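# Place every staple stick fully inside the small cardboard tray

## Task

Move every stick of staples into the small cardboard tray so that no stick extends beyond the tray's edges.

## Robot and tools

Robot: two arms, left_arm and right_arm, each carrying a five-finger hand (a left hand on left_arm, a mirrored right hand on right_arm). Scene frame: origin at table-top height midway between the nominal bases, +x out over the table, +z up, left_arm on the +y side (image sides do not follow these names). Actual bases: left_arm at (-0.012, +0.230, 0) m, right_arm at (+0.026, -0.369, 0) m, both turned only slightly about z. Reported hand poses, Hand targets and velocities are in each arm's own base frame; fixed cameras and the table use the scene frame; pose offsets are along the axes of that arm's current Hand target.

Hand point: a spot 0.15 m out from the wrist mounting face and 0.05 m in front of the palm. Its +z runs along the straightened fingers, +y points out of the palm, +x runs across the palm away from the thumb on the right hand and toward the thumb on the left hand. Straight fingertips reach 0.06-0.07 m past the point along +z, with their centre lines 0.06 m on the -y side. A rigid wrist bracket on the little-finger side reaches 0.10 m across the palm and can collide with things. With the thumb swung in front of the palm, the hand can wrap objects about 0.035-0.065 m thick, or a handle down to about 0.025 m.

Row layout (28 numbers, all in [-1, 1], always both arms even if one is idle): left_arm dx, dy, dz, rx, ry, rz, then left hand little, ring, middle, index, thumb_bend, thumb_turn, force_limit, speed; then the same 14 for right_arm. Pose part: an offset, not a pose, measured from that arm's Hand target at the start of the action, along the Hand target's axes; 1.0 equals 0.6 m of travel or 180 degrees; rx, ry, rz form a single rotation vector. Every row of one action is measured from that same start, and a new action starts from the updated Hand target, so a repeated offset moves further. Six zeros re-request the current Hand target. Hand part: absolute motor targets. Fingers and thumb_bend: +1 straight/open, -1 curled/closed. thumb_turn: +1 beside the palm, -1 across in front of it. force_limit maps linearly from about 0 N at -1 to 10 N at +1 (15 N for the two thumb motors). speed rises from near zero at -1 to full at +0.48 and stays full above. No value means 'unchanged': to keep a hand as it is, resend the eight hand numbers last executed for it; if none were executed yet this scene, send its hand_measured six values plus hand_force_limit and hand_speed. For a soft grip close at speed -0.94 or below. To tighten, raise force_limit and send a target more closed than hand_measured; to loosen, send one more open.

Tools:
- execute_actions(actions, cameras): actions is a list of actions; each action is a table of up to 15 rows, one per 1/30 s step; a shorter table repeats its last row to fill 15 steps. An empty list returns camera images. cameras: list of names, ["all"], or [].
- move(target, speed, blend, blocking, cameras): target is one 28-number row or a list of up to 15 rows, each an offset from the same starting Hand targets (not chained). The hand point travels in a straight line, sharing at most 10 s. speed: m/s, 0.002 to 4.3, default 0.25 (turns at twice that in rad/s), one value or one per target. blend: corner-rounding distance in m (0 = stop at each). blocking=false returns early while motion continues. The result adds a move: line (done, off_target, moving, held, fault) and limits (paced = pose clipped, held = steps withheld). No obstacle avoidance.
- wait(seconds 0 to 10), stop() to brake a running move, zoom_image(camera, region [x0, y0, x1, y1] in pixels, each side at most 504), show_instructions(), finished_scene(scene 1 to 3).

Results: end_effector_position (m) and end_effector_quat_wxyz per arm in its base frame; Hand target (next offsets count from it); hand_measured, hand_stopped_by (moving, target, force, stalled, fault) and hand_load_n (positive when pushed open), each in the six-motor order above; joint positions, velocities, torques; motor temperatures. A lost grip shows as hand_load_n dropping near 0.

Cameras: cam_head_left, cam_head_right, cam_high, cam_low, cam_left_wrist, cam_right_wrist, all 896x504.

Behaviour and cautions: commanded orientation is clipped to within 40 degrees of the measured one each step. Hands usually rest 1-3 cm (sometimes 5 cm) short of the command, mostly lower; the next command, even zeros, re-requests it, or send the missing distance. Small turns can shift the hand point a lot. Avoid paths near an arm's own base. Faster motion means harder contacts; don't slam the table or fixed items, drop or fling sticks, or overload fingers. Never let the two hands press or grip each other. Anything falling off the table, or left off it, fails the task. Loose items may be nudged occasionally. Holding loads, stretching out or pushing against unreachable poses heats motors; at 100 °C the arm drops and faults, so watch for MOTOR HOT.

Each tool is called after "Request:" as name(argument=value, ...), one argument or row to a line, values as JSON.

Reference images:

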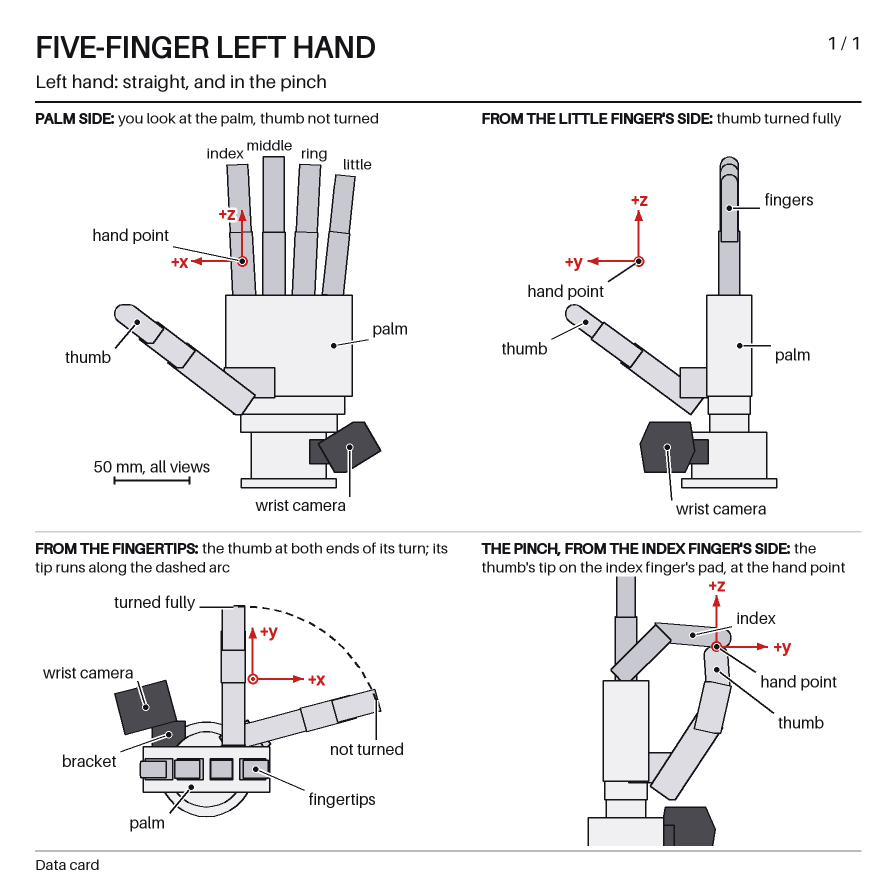

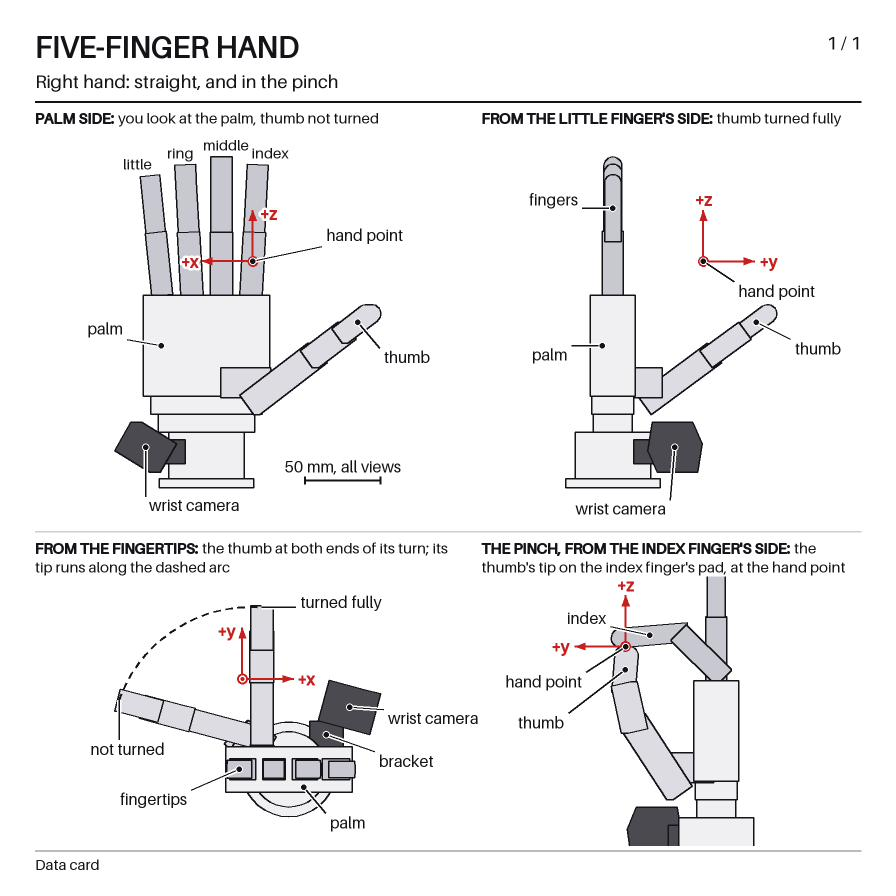

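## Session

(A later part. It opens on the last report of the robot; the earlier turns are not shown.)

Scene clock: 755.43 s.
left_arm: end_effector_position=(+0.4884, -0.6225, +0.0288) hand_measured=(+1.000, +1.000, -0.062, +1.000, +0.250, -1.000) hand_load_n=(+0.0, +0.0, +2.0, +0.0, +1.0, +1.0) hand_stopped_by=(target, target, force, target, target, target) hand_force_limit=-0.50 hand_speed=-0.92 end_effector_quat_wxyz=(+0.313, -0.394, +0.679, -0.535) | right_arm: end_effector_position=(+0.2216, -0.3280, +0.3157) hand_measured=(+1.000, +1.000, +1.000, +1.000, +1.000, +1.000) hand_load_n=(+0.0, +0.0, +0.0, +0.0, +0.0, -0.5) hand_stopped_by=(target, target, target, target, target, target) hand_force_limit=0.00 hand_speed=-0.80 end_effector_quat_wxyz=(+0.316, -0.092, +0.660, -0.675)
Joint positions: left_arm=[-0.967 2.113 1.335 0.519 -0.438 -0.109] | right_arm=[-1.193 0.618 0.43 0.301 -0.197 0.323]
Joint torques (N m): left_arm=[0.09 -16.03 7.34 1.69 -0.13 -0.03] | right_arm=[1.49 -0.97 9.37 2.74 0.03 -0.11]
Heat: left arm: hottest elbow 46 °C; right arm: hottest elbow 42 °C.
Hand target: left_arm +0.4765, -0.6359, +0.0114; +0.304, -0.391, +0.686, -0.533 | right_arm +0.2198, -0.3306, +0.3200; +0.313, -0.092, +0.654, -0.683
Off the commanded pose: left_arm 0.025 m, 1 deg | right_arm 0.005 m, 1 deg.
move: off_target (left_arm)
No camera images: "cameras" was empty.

Request:
move(
  target=[0.0065,0.0128,0.0037,0,0,0,1,1,-0.1,1,0.25,-1,-0.5,-0.92,0,0,0,0,0,0,1,1,1,1,1,1,0,-0.8],
  speed=0.05,
  cameras=["cam_left_wrist"],
)

Request:
zoom_image(
  camera="cam_left_wrist",
  region=[260, 110, 540, 290],
)

Scene clock: 759.37 s.
left_arm: end_effector_position=(+0.4882, -0.6241, +0.0282) hand_measured=(+1.000, +1.000, -0.062, +1.000, +0.250, -1.000) hand_load_n=(+0.0, +0.0, +1.5, +0.0, +1.5, +1.0) hand_stopped_by=(target, target, force, target, target, target) hand_force_limit=-0.50 hand_speed=-0.92 end_effector_quat_wxyz=(+0.315, -0.395, +0.675, -0.538) | right_arm: end_effector_position=(+0.2216, -0.3280, +0.3157) hand_measured=(+1.000, +1.000, +1.000, +1.000, +1.000, +1.000) hand_load_n=(+0.0, +0.0, -0.5, +0.0, +0.0, -0.5) hand_stopped_by=(target, target, target, target, target, target) hand_force_limit=0.00 hand_speed=-0.80 end_effector_quat_wxyz=(+0.316, -0.092, +0.660, -0.675)
Joint positions: left_arm=[-0.97 2.119 1.335 0.535 -0.445 -0.11] | right_arm=[-1.193 0.618 0.43 0.301 -0.197 0.323]
Joint torques (N m): left_arm=[-0.62 -15.15 7.5 1.55 -0.01 -0.06] | right_arm=[1.03 -0.67 9.31 2.95 0 -0.13]
Heat: left arm: hottest elbow 46 °C; right arm: hottest elbow 42 °C.
Hand target: left_arm +0.4748, -0.6393, +0.0035; +0.304, -0.391, +0.686, -0.533 | right_arm +0.2198, -0.3306, +0.3200; +0.313, -0.092, +0.654, -0.683
Off the commanded pose: left_arm 0.032 m, 2 deg | right_arm 0.005 m, 1 deg.
move: off_target (left_arm)
camera_calibration:
cam_left_wrist: T_world_to_cam=[[0.089, -0.361865, 0.927972, -0.292386], [-0.874424, -0.474497, -0.101167, 0.138736], [0.476928, -0.802438, -0.358654, -0.616946], [0, 0, 0, 1]] pos_world=[0.441575, -0.535035, 0.064091]
Images, in order (width x height): cam_left_wrist 896x504.

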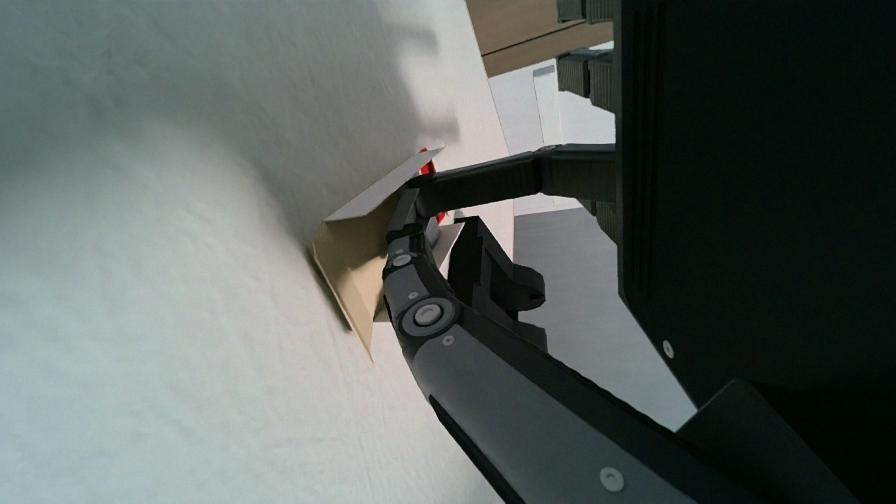

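Scaled by 1.800 from the camera's 896x504 image, which has a finer 1280x720 frame.

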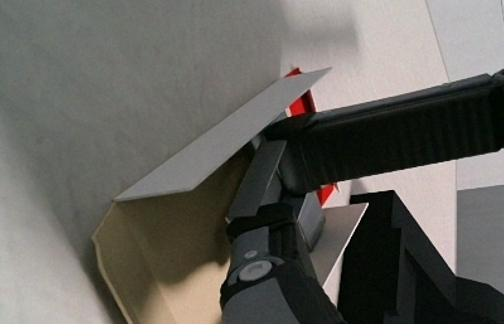

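Request:
wait(
  seconds=0.1,
  cameras=["cam_high","cam_low","cam_head_left"],
)

Request:
zoom_image(
  camera="cam_high",
  region=[220, 180, 400, 380],
)

Request:
zoom_image(
  camera="cam_low",
  region=[0, 200, 300, 400],
)

Scene clock: 775.00 s.
left_arm: end_effector_position=(+0.4882, -0.6241, +0.0282) hand_measured=(+1.000, +1.000, -0.062, +1.000, +0.250, -1.000) hand_load_n=(+0.0, +0.0, +2.0, +0.0, +1.0, +1.0) hand_stopped_by=(target, target, force, target, target, target) hand_force_limit=-0.50 hand_speed=-0.92 end_effector_quat_wxyz=(+0.315, -0.395, +0.675, -0.538) | right_arm: end_effector_position=(+0.2216, -0.3280, +0.3157) hand_measured=(+1.000, +1.000, +1.000, +1.000, +1.000, +1.000) hand_load_n=(+0.0, +0.0, +0.0, +0.0, +0.0, +0.0) hand_stopped_by=(target, target, target, target, target, target) hand_force_limit=0.00 hand_speed=-0.80 end_effector_quat_wxyz=(+0.316, -0.092, +0.660, -0.675)
Joint positions: left_arm=[-0.97 2.119 1.335 0.535 -0.445 -0.11] | right_arm=[-1.193 0.618 0.43 0.301 -0.197 0.323]
Joint torques (N m): left_arm=[-1.2 -15.15 7.36 1.66 -0.05 -0.05] | right_arm=[1.32 -0.85 9.26 2.88 0.07 -0.07]
Heat: left arm: hottest elbow 45 °C; right arm: hottest elbow 42 °C.
Hand target: left_arm +0.4748, -0.6393, +0.0035; +0.304, -0.391, +0.686, -0.533 | right_arm +0.2198, -0.3306, +0.3200; +0.313, -0.092, +0.654, -0.683
Off the commanded pose: left_arm 0.032 m, 2 deg | right_arm 0.005 m, 1 deg.
wait: 0.10 s; at rest from the start
Images, in order (width x height): cam_head_left 896x504, cam_high 896x504, cam_low 896x504.

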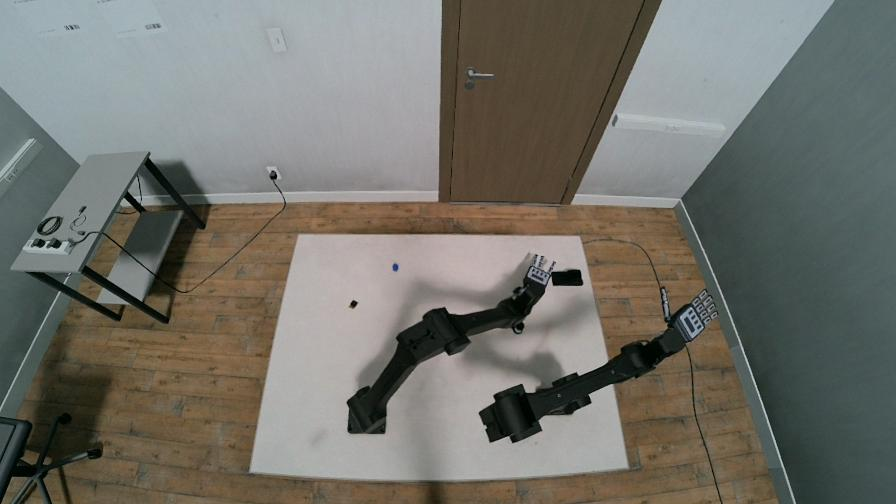

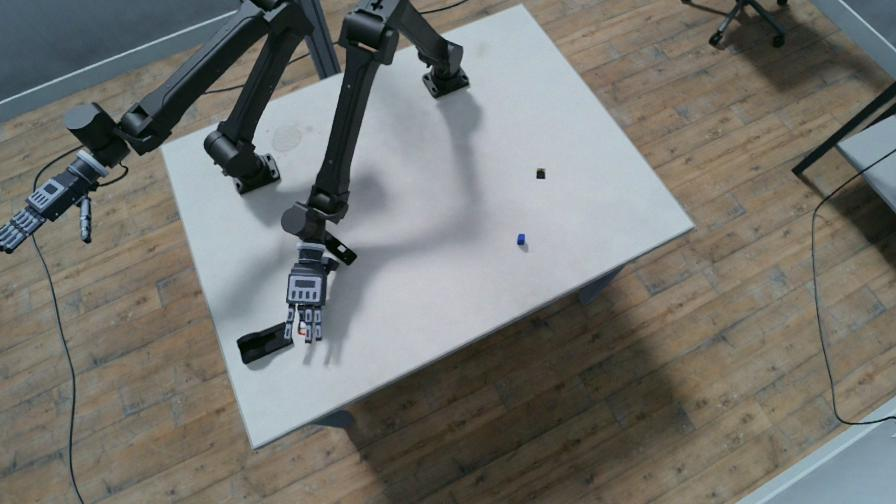

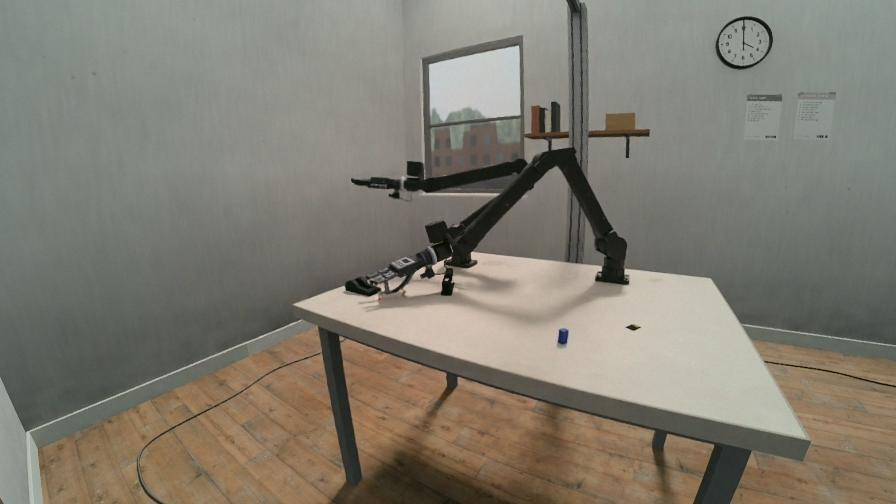

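Scaled by 2.520 from the camera's 896x504 image, which has a finer 1280x720 frame.

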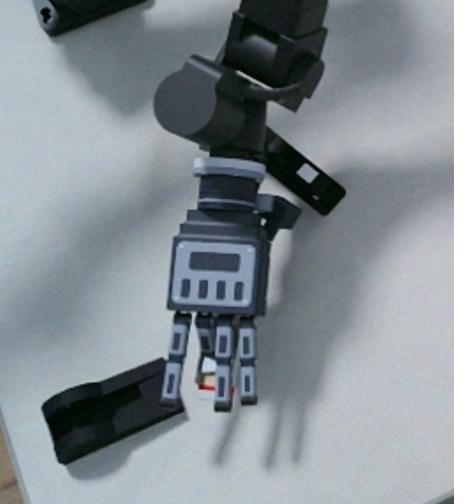

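Scaled by 1.680 from the camera's 896x504 image, which has a finer 1280x720 frame.

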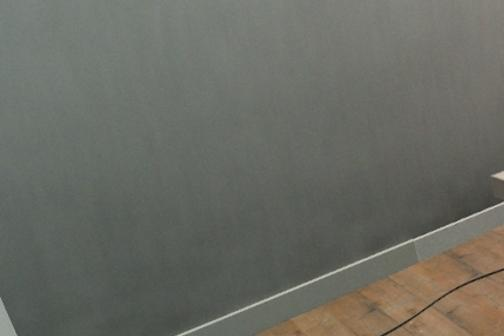

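Request:
zoom_image(
  camera="cam_low",
  region=[330, 200, 500, 310],
)

Scaled by 2.965 from the camera's 896x504 image, which has a finer 1280x720 frame.

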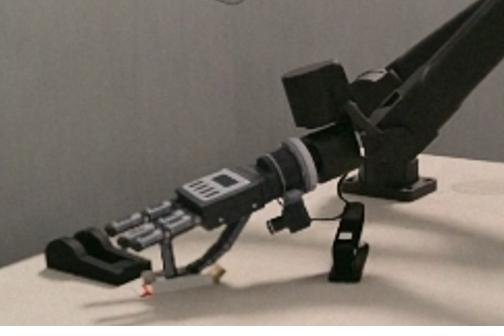

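Request:
move(
  target=[0.0097,-0.0193,-0.005,0,0,0,1,1,-0.1,1,0.25,-1,-0.5,-0.92,0,0,0,0,0,0,1,1,1,1,1,1,0,-0.8],
  speed=0.05,
  cameras=["cam_left_wrist"],
)

Request:
zoom_image(
  camera="cam_left_wrist",
  region=[260, 110, 540, 290],
)

Scene clock: 796.80 s.
left_arm: end_effector_position=(+0.4847, -0.6275, +0.0284) hand_measured=(+1.000, +1.000, -0.062, +1.000, +0.250, -1.000) hand_load_n=(+0.0, +0.0, +2.0, +0.0, +1.0, +1.0) hand_stopped_by=(target, target, force, target, target, target) hand_force_limit=-0.50 hand_speed=-0.92 end_effector_quat_wxyz=(+0.315, -0.395, +0.677, -0.536) | right_arm: end_effector_position=(+0.2216, -0.3280, +0.3157) hand_measured=(+1.000, +1.000, +1.000, +1.000, +1.000, +1.000) hand_load_n=(+0.0, -0.5, +0.0, +0.0, +0.0, -0.5) hand_stopped_by=(target, target, target, target, target, target) hand_force_limit=0.00 hand_speed=-0.80 end_effector_quat_wxyz=(+0.316, -0.092, +0.660, -0.675)
Joint positions: left_arm=[-0.978 2.119 1.34 0.524 -0.453 -0.11] | right_arm=[-1.193 0.618 0.43 0.301 -0.197 0.323]
Joint torques (N m): left_arm=[-1.2 -17.2 8.06 0.99 -0.01 -0.05] | right_arm=[1.61 -1.44 9.1 2.86 0.04 -0.13]
Heat: left arm: hottest elbow 45 °C; right arm: hottest elbow 43 °C.
Hand target: left_arm +0.4719, -0.6443, +0.0155; +0.304, -0.391, +0.686, -0.533 | right_arm +0.2198, -0.3306, +0.3200; +0.313, -0.092, +0.654, -0.683
Off the commanded pose: left_arm 0.025 m, 2 deg | right_arm 0.005 m, 1 deg.
move: off_target (left_arm)
camera_calibration:
cam_left_wrist: T_world_to_cam=[[0.0905184, -0.366994, 0.925809, -0.297516], [-0.874679, -0.473785, -0.102291, 0.134665], [0.476175, -0.800527, -0.363888, -0.616268], [0, 0, 0, 1]] pos_world=[0.438171, -0.538723, 0.0649654]
Images, in order (width x height): cam_left_wrist 896x504.

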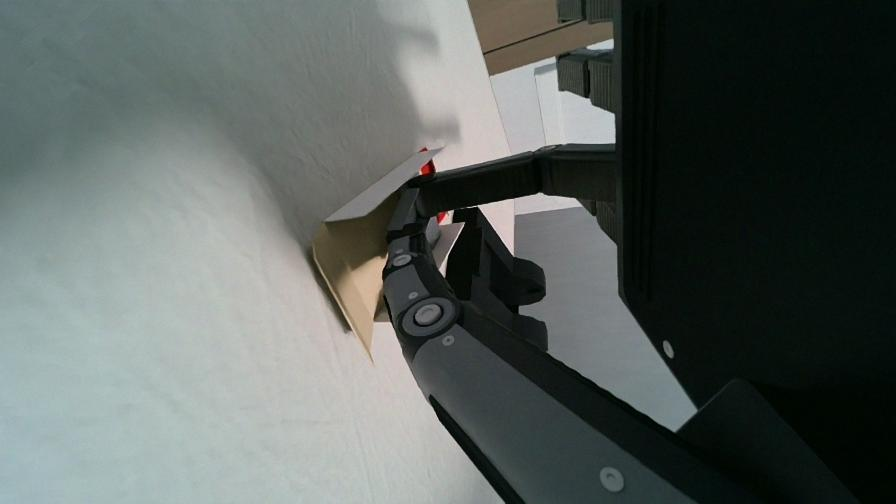

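Scaled by 1.800 from the camera's 896x504 image, which has a finer 1280x720 frame.

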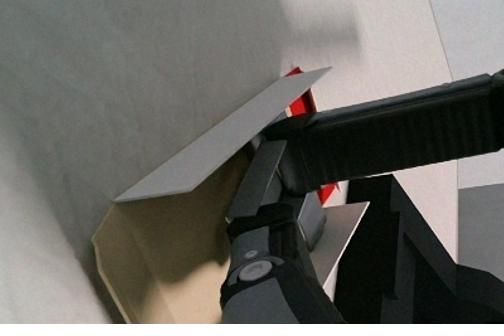

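Request:
move(
  target=[0,0,0,0,0,0,1,1,0.05,1,0.25,-1,-0.5,-0.85,0,0,0,0,0,0,1,1,1,1,1,1,0,-0.8],
  speed=0.05,
  cameras=["cam_left_wrist"],
)

Request:
zoom_image(
  camera="cam_left_wrist",
  region=[260, 110, 540, 290],
)

Scene clock: 802.30 s.
left_arm: end_effector_position=(+0.4803, -0.6304, +0.0275) hand_measured=(+1.000, +1.000, +0.050, +1.000, +0.250, -1.000) hand_load_n=(+0.0, +0.0, +0.5, +0.0, +0.0, +0.0) hand_stopped_by=(target, target, target, target, target, target) hand_force_limit=-0.50 hand_speed=-0.85 end_effector_quat_wxyz=(+0.313, -0.393, +0.679, -0.536) | right_arm: end_effector_position=(+0.2216, -0.3280, +0.3157) hand_measured=(+1.000, +1.000, +1.000, +1.000, +1.000, +1.000) hand_load_n=(+0.0, +0.0, +0.0, +0.0, +0.0, -0.5) hand_stopped_by=(target, target, target, target, target, target) hand_force_limit=0.00 hand_speed=-0.80 end_effector_quat_wxyz=(+0.316, -0.092, +0.660, -0.675)
Joint positions: left_arm=[-0.984 2.119 1.34 0.519 -0.453 -0.113] | right_arm=[-1.193 0.618 0.43 0.301 -0.197 0.323]
Joint torques (N m): left_arm=[0.38 -17.08 8.17 1.01 -0.06 0.03] | right_arm=[1.79 -1.14 9.31 2.82 0.07 -0.07]
Heat: left arm: hottest elbow 45 °C; right arm: hottest elbow 43 °C.
Hand target: left_arm +0.4719, -0.6443, +0.0155; +0.304, -0.391, +0.686, -0.533 | right_arm +0.2198, -0.3306, +0.3200; +0.313, -0.092, +0.654, -0.683
Off the commanded pose: left_arm 0.020 m, 1 deg | right_arm 0.005 m, 1 deg.
move: off_target (left_arm)
camera_calibration:
cam_left_wrist: T_world_to_cam=[[0.0917366, -0.368663, 0.925026, -0.298848], [-0.87779, -0.468558, -0.0996884, 0.134016], [0.470179, -0.802833, -0.366592, -0.615272], [0, 0, 0, 1]] pos_world=[0.434341, -0.541341, 0.0642482]
Images, in order (width x height): cam_left_wrist 896x504.

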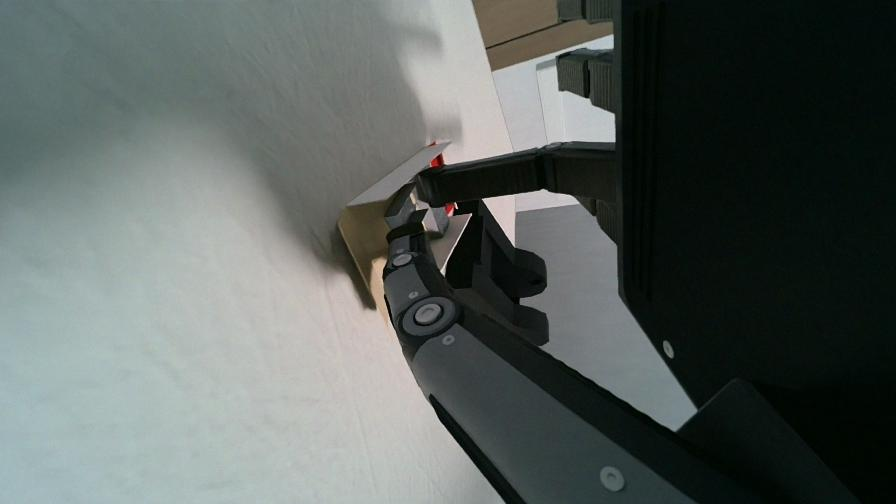

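Scaled by 1.800 from the camera's 896x504 image, which has a finer 1280x720 frame.

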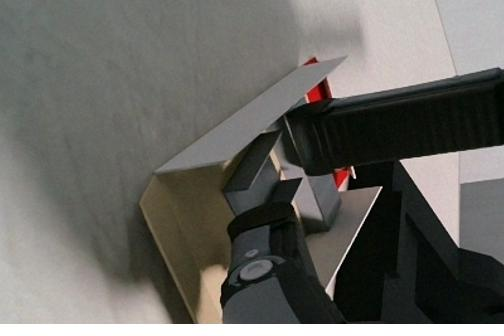

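Request:
move(
  target=[-0.0195,-0.113,-0.0287,0,0,0,1,1,0.2,1,0.25,-1,-0.5,-0.85,0,0,0,0,0,0,1,1,1,1,1,1,0,-0.8],
  speed=0.08,
  cameras=["cam_left_wrist"],
)

Request:
zoom_image(
  camera="cam_left_wrist",
  region=[220, 110, 500, 290],
)

Scene clock: 807.87 s.
left_arm: end_effector_position=(+0.4721, -0.6233, +0.0580) hand_measured=(+1.000, +1.000, +0.200, +1.000, +0.250, -1.000) hand_load_n=(+0.0, +0.0, +0.0, +0.0, +0.0, +0.0) hand_stopped_by=(target, target, target, target, target, target) hand_force_limit=-0.50 hand_speed=-0.85 end_effector_quat_wxyz=(+0.305, -0.391, +0.699, -0.515) | right_arm: end_effector_position=(+0.2216, -0.3280, +0.3157) hand_measured=(+1.000, +1.000, +1.000, +1.000, +1.000, +1.000) hand_load_n=(+0.0, +0.0, +0.0, +0.0, +0.0, +0.0) hand_stopped_by=(target, target, target, target, target, target) hand_force_limit=0.00 hand_speed=-0.80 end_effector_quat_wxyz=(+0.316, -0.092, +0.660, -0.675)
Joint positions: left_arm=[-0.984 2.034 1.34 0.376 -0.438 -0.113] | right_arm=[-1.193 0.618 0.43 0.301 -0.197 0.323]
Joint torques (N m): left_arm=[0.67 -20.13 9.16 1.47 -0.03 0.06] | right_arm=[1.61 -1.49 9.26 2.91 0.01 -0.11]
Heat: left arm: hottest elbow 45 °C; right arm: hottest elbow 43 °C.
Hand target: left_arm +0.4779, -0.6343, +0.0853; +0.304, -0.391, +0.686, -0.533 | right_arm +0.2198, -0.3306, +0.3200; +0.313, -0.092, +0.654, -0.683
Off the commanded pose: left_arm 0.030 m, 3 deg | right_arm 0.005 m, 1 deg.
move: off_target (left_arm)
camera_calibration:
cam_left_wrist: T_world_to_cam=[[0.119358, -0.412396, 0.903152, -0.3628], [-0.887736, -0.451683, -0.0889261, 0.147874], [0.444611, -0.791146, -0.42001, -0.572018], [0, 0, 0, 1]] pos_world=[0.428901, -0.535375, 0.10056]
Images, in order (width x height): cam_left_wrist 896x504.

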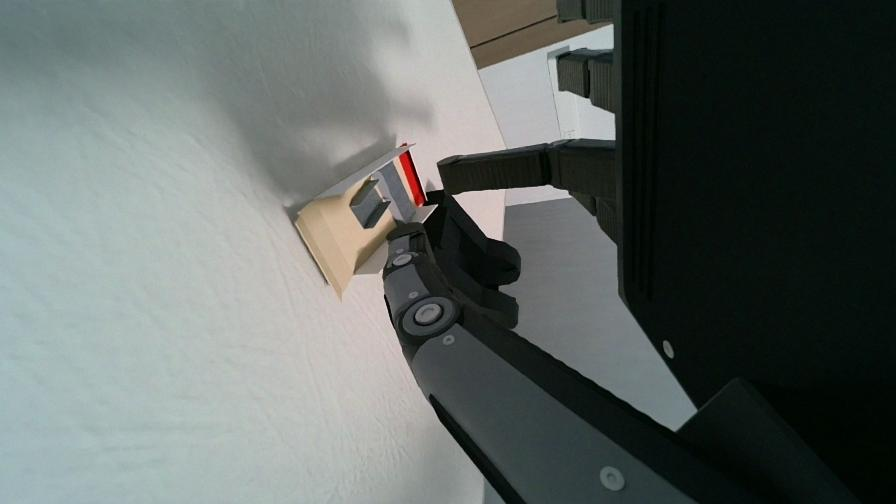

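Scaled by 1.800 from the camera's 896x504 image, which has a finer 1280x720 frame.

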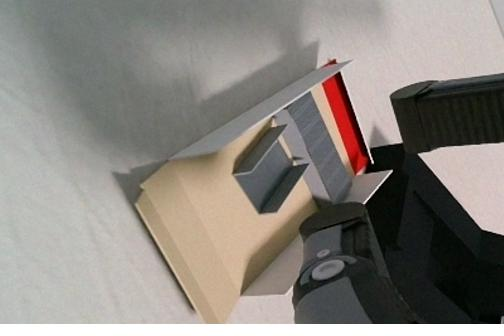

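Request:
move(
  target=[0.05,-0.16,-0.15,0,0,0,1,1,0.2,1,0.25,-1,-0.5,-0.85,0,0,0,0,0,0,1,1,1,1,1,1,0,-0.8],
  speed=0.2,
  cameras=["cam_left_wrist","cam_high"],
)

Request:
zoom_image(
  camera="cam_left_wrist",
  region=[160, 60, 500, 290],
)

Scene clock: 812.30 s.
left_arm: end_effector_position=(+0.4116, -0.6253, +0.1943) hand_measured=(+1.000, +1.000, +0.200, +1.000, +0.250, -1.000) hand_load_n=(+0.0, +0.0, +0.0, +0.0, +0.0, +0.0) hand_stopped_by=(target, target, target, target, target, target) hand_force_limit=-0.50 hand_speed=-0.85 end_effector_quat_wxyz=(+0.307, -0.388, +0.690, -0.528) | right_arm: end_effector_position=(+0.2216, -0.3280, +0.3157) hand_measured=(+1.000, +1.000, +1.000, +1.000, +1.000, +1.000) hand_load_n=(+0.0, +0.0, +0.0, +0.0, +0.0, +0.0) hand_stopped_by=(target, target, target, target, target, target) hand_force_limit=0.00 hand_speed=-0.80 end_effector_quat_wxyz=(+0.316, -0.092, +0.660, -0.675)
Joint positions: left_arm=[-1.073 1.779 1.337 0.146 -0.522 -0.137] | right_arm=[-1.193 0.618 0.43 0.301 -0.197 0.323]
Joint torques (N m): left_arm=[-0.09 -17.08 7.86 1.4 -0.27 0] | right_arm=[1.44 -1.03 9.37 3.1 0.03 -0.07]
Heat: left arm: hottest elbow 45 °C; right arm: hottest elbow 43 °C.
Hand target: left_arm +0.4079, -0.6279, +0.2007; +0.304, -0.391, +0.686, -0.533 | right_arm +0.2198, -0.3306, +0.3200; +0.313, -0.092, +0.654, -0.683
Off the commanded pose: left_arm 0.008 m, 1 deg | right_arm 0.005 m, 1 deg.
move: done
camera_calibration:
cam_left_wrist: T_world_to_cam=[[0.0987543, -0.389451, 0.915738, -0.459044], [-0.886885, -0.451799, -0.0965012, 0.106363], [0.451312, -0.802624, -0.390015, -0.505378], [0, 0, 0, 1]] pos_world=[0.367747, -0.536349, 0.233524]
Images, in order (width x height): cam_high 896x504, cam_left_wrist 896x504.

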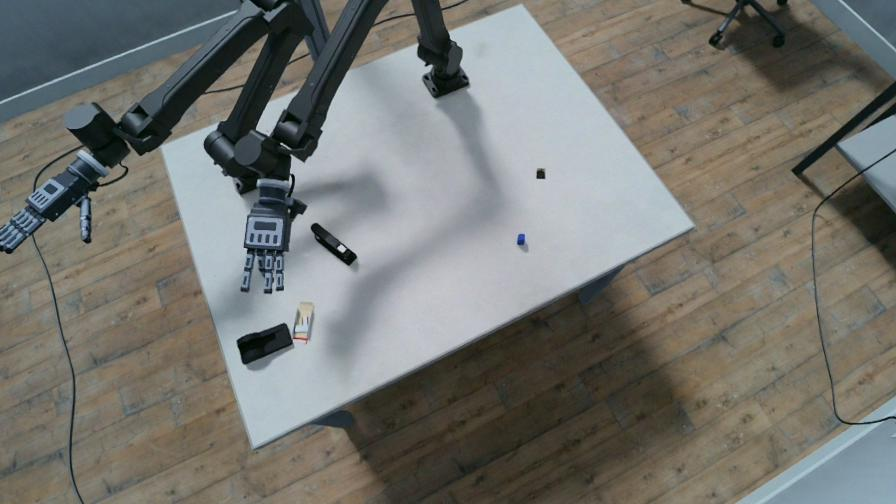

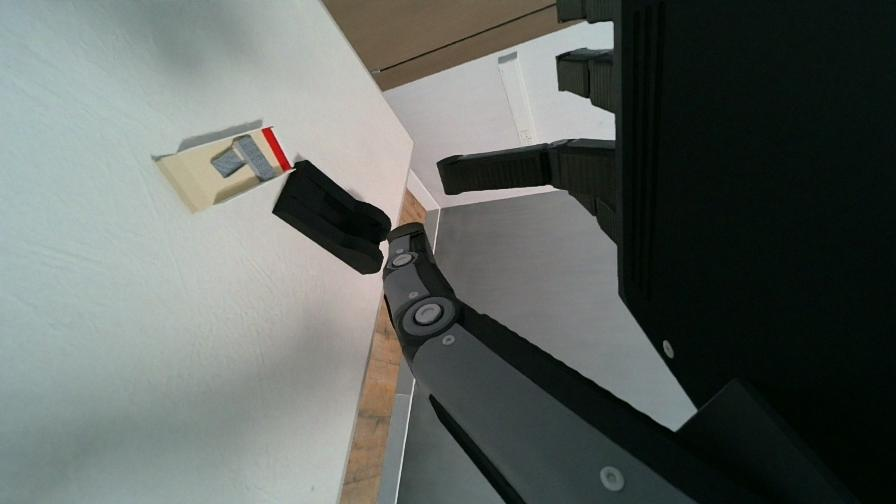

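Scaled by 1.482 from the camera's 896x504 image, which has a finer 1280x720 frame.

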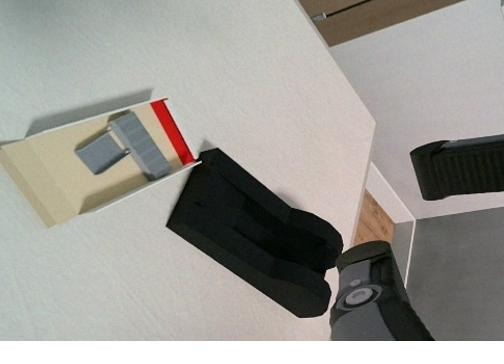

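Both sticks lie well inside the tray. Finish scene 2.

Request:
finished_scene(
  scene=2,
)

The scene is finished: the task was done.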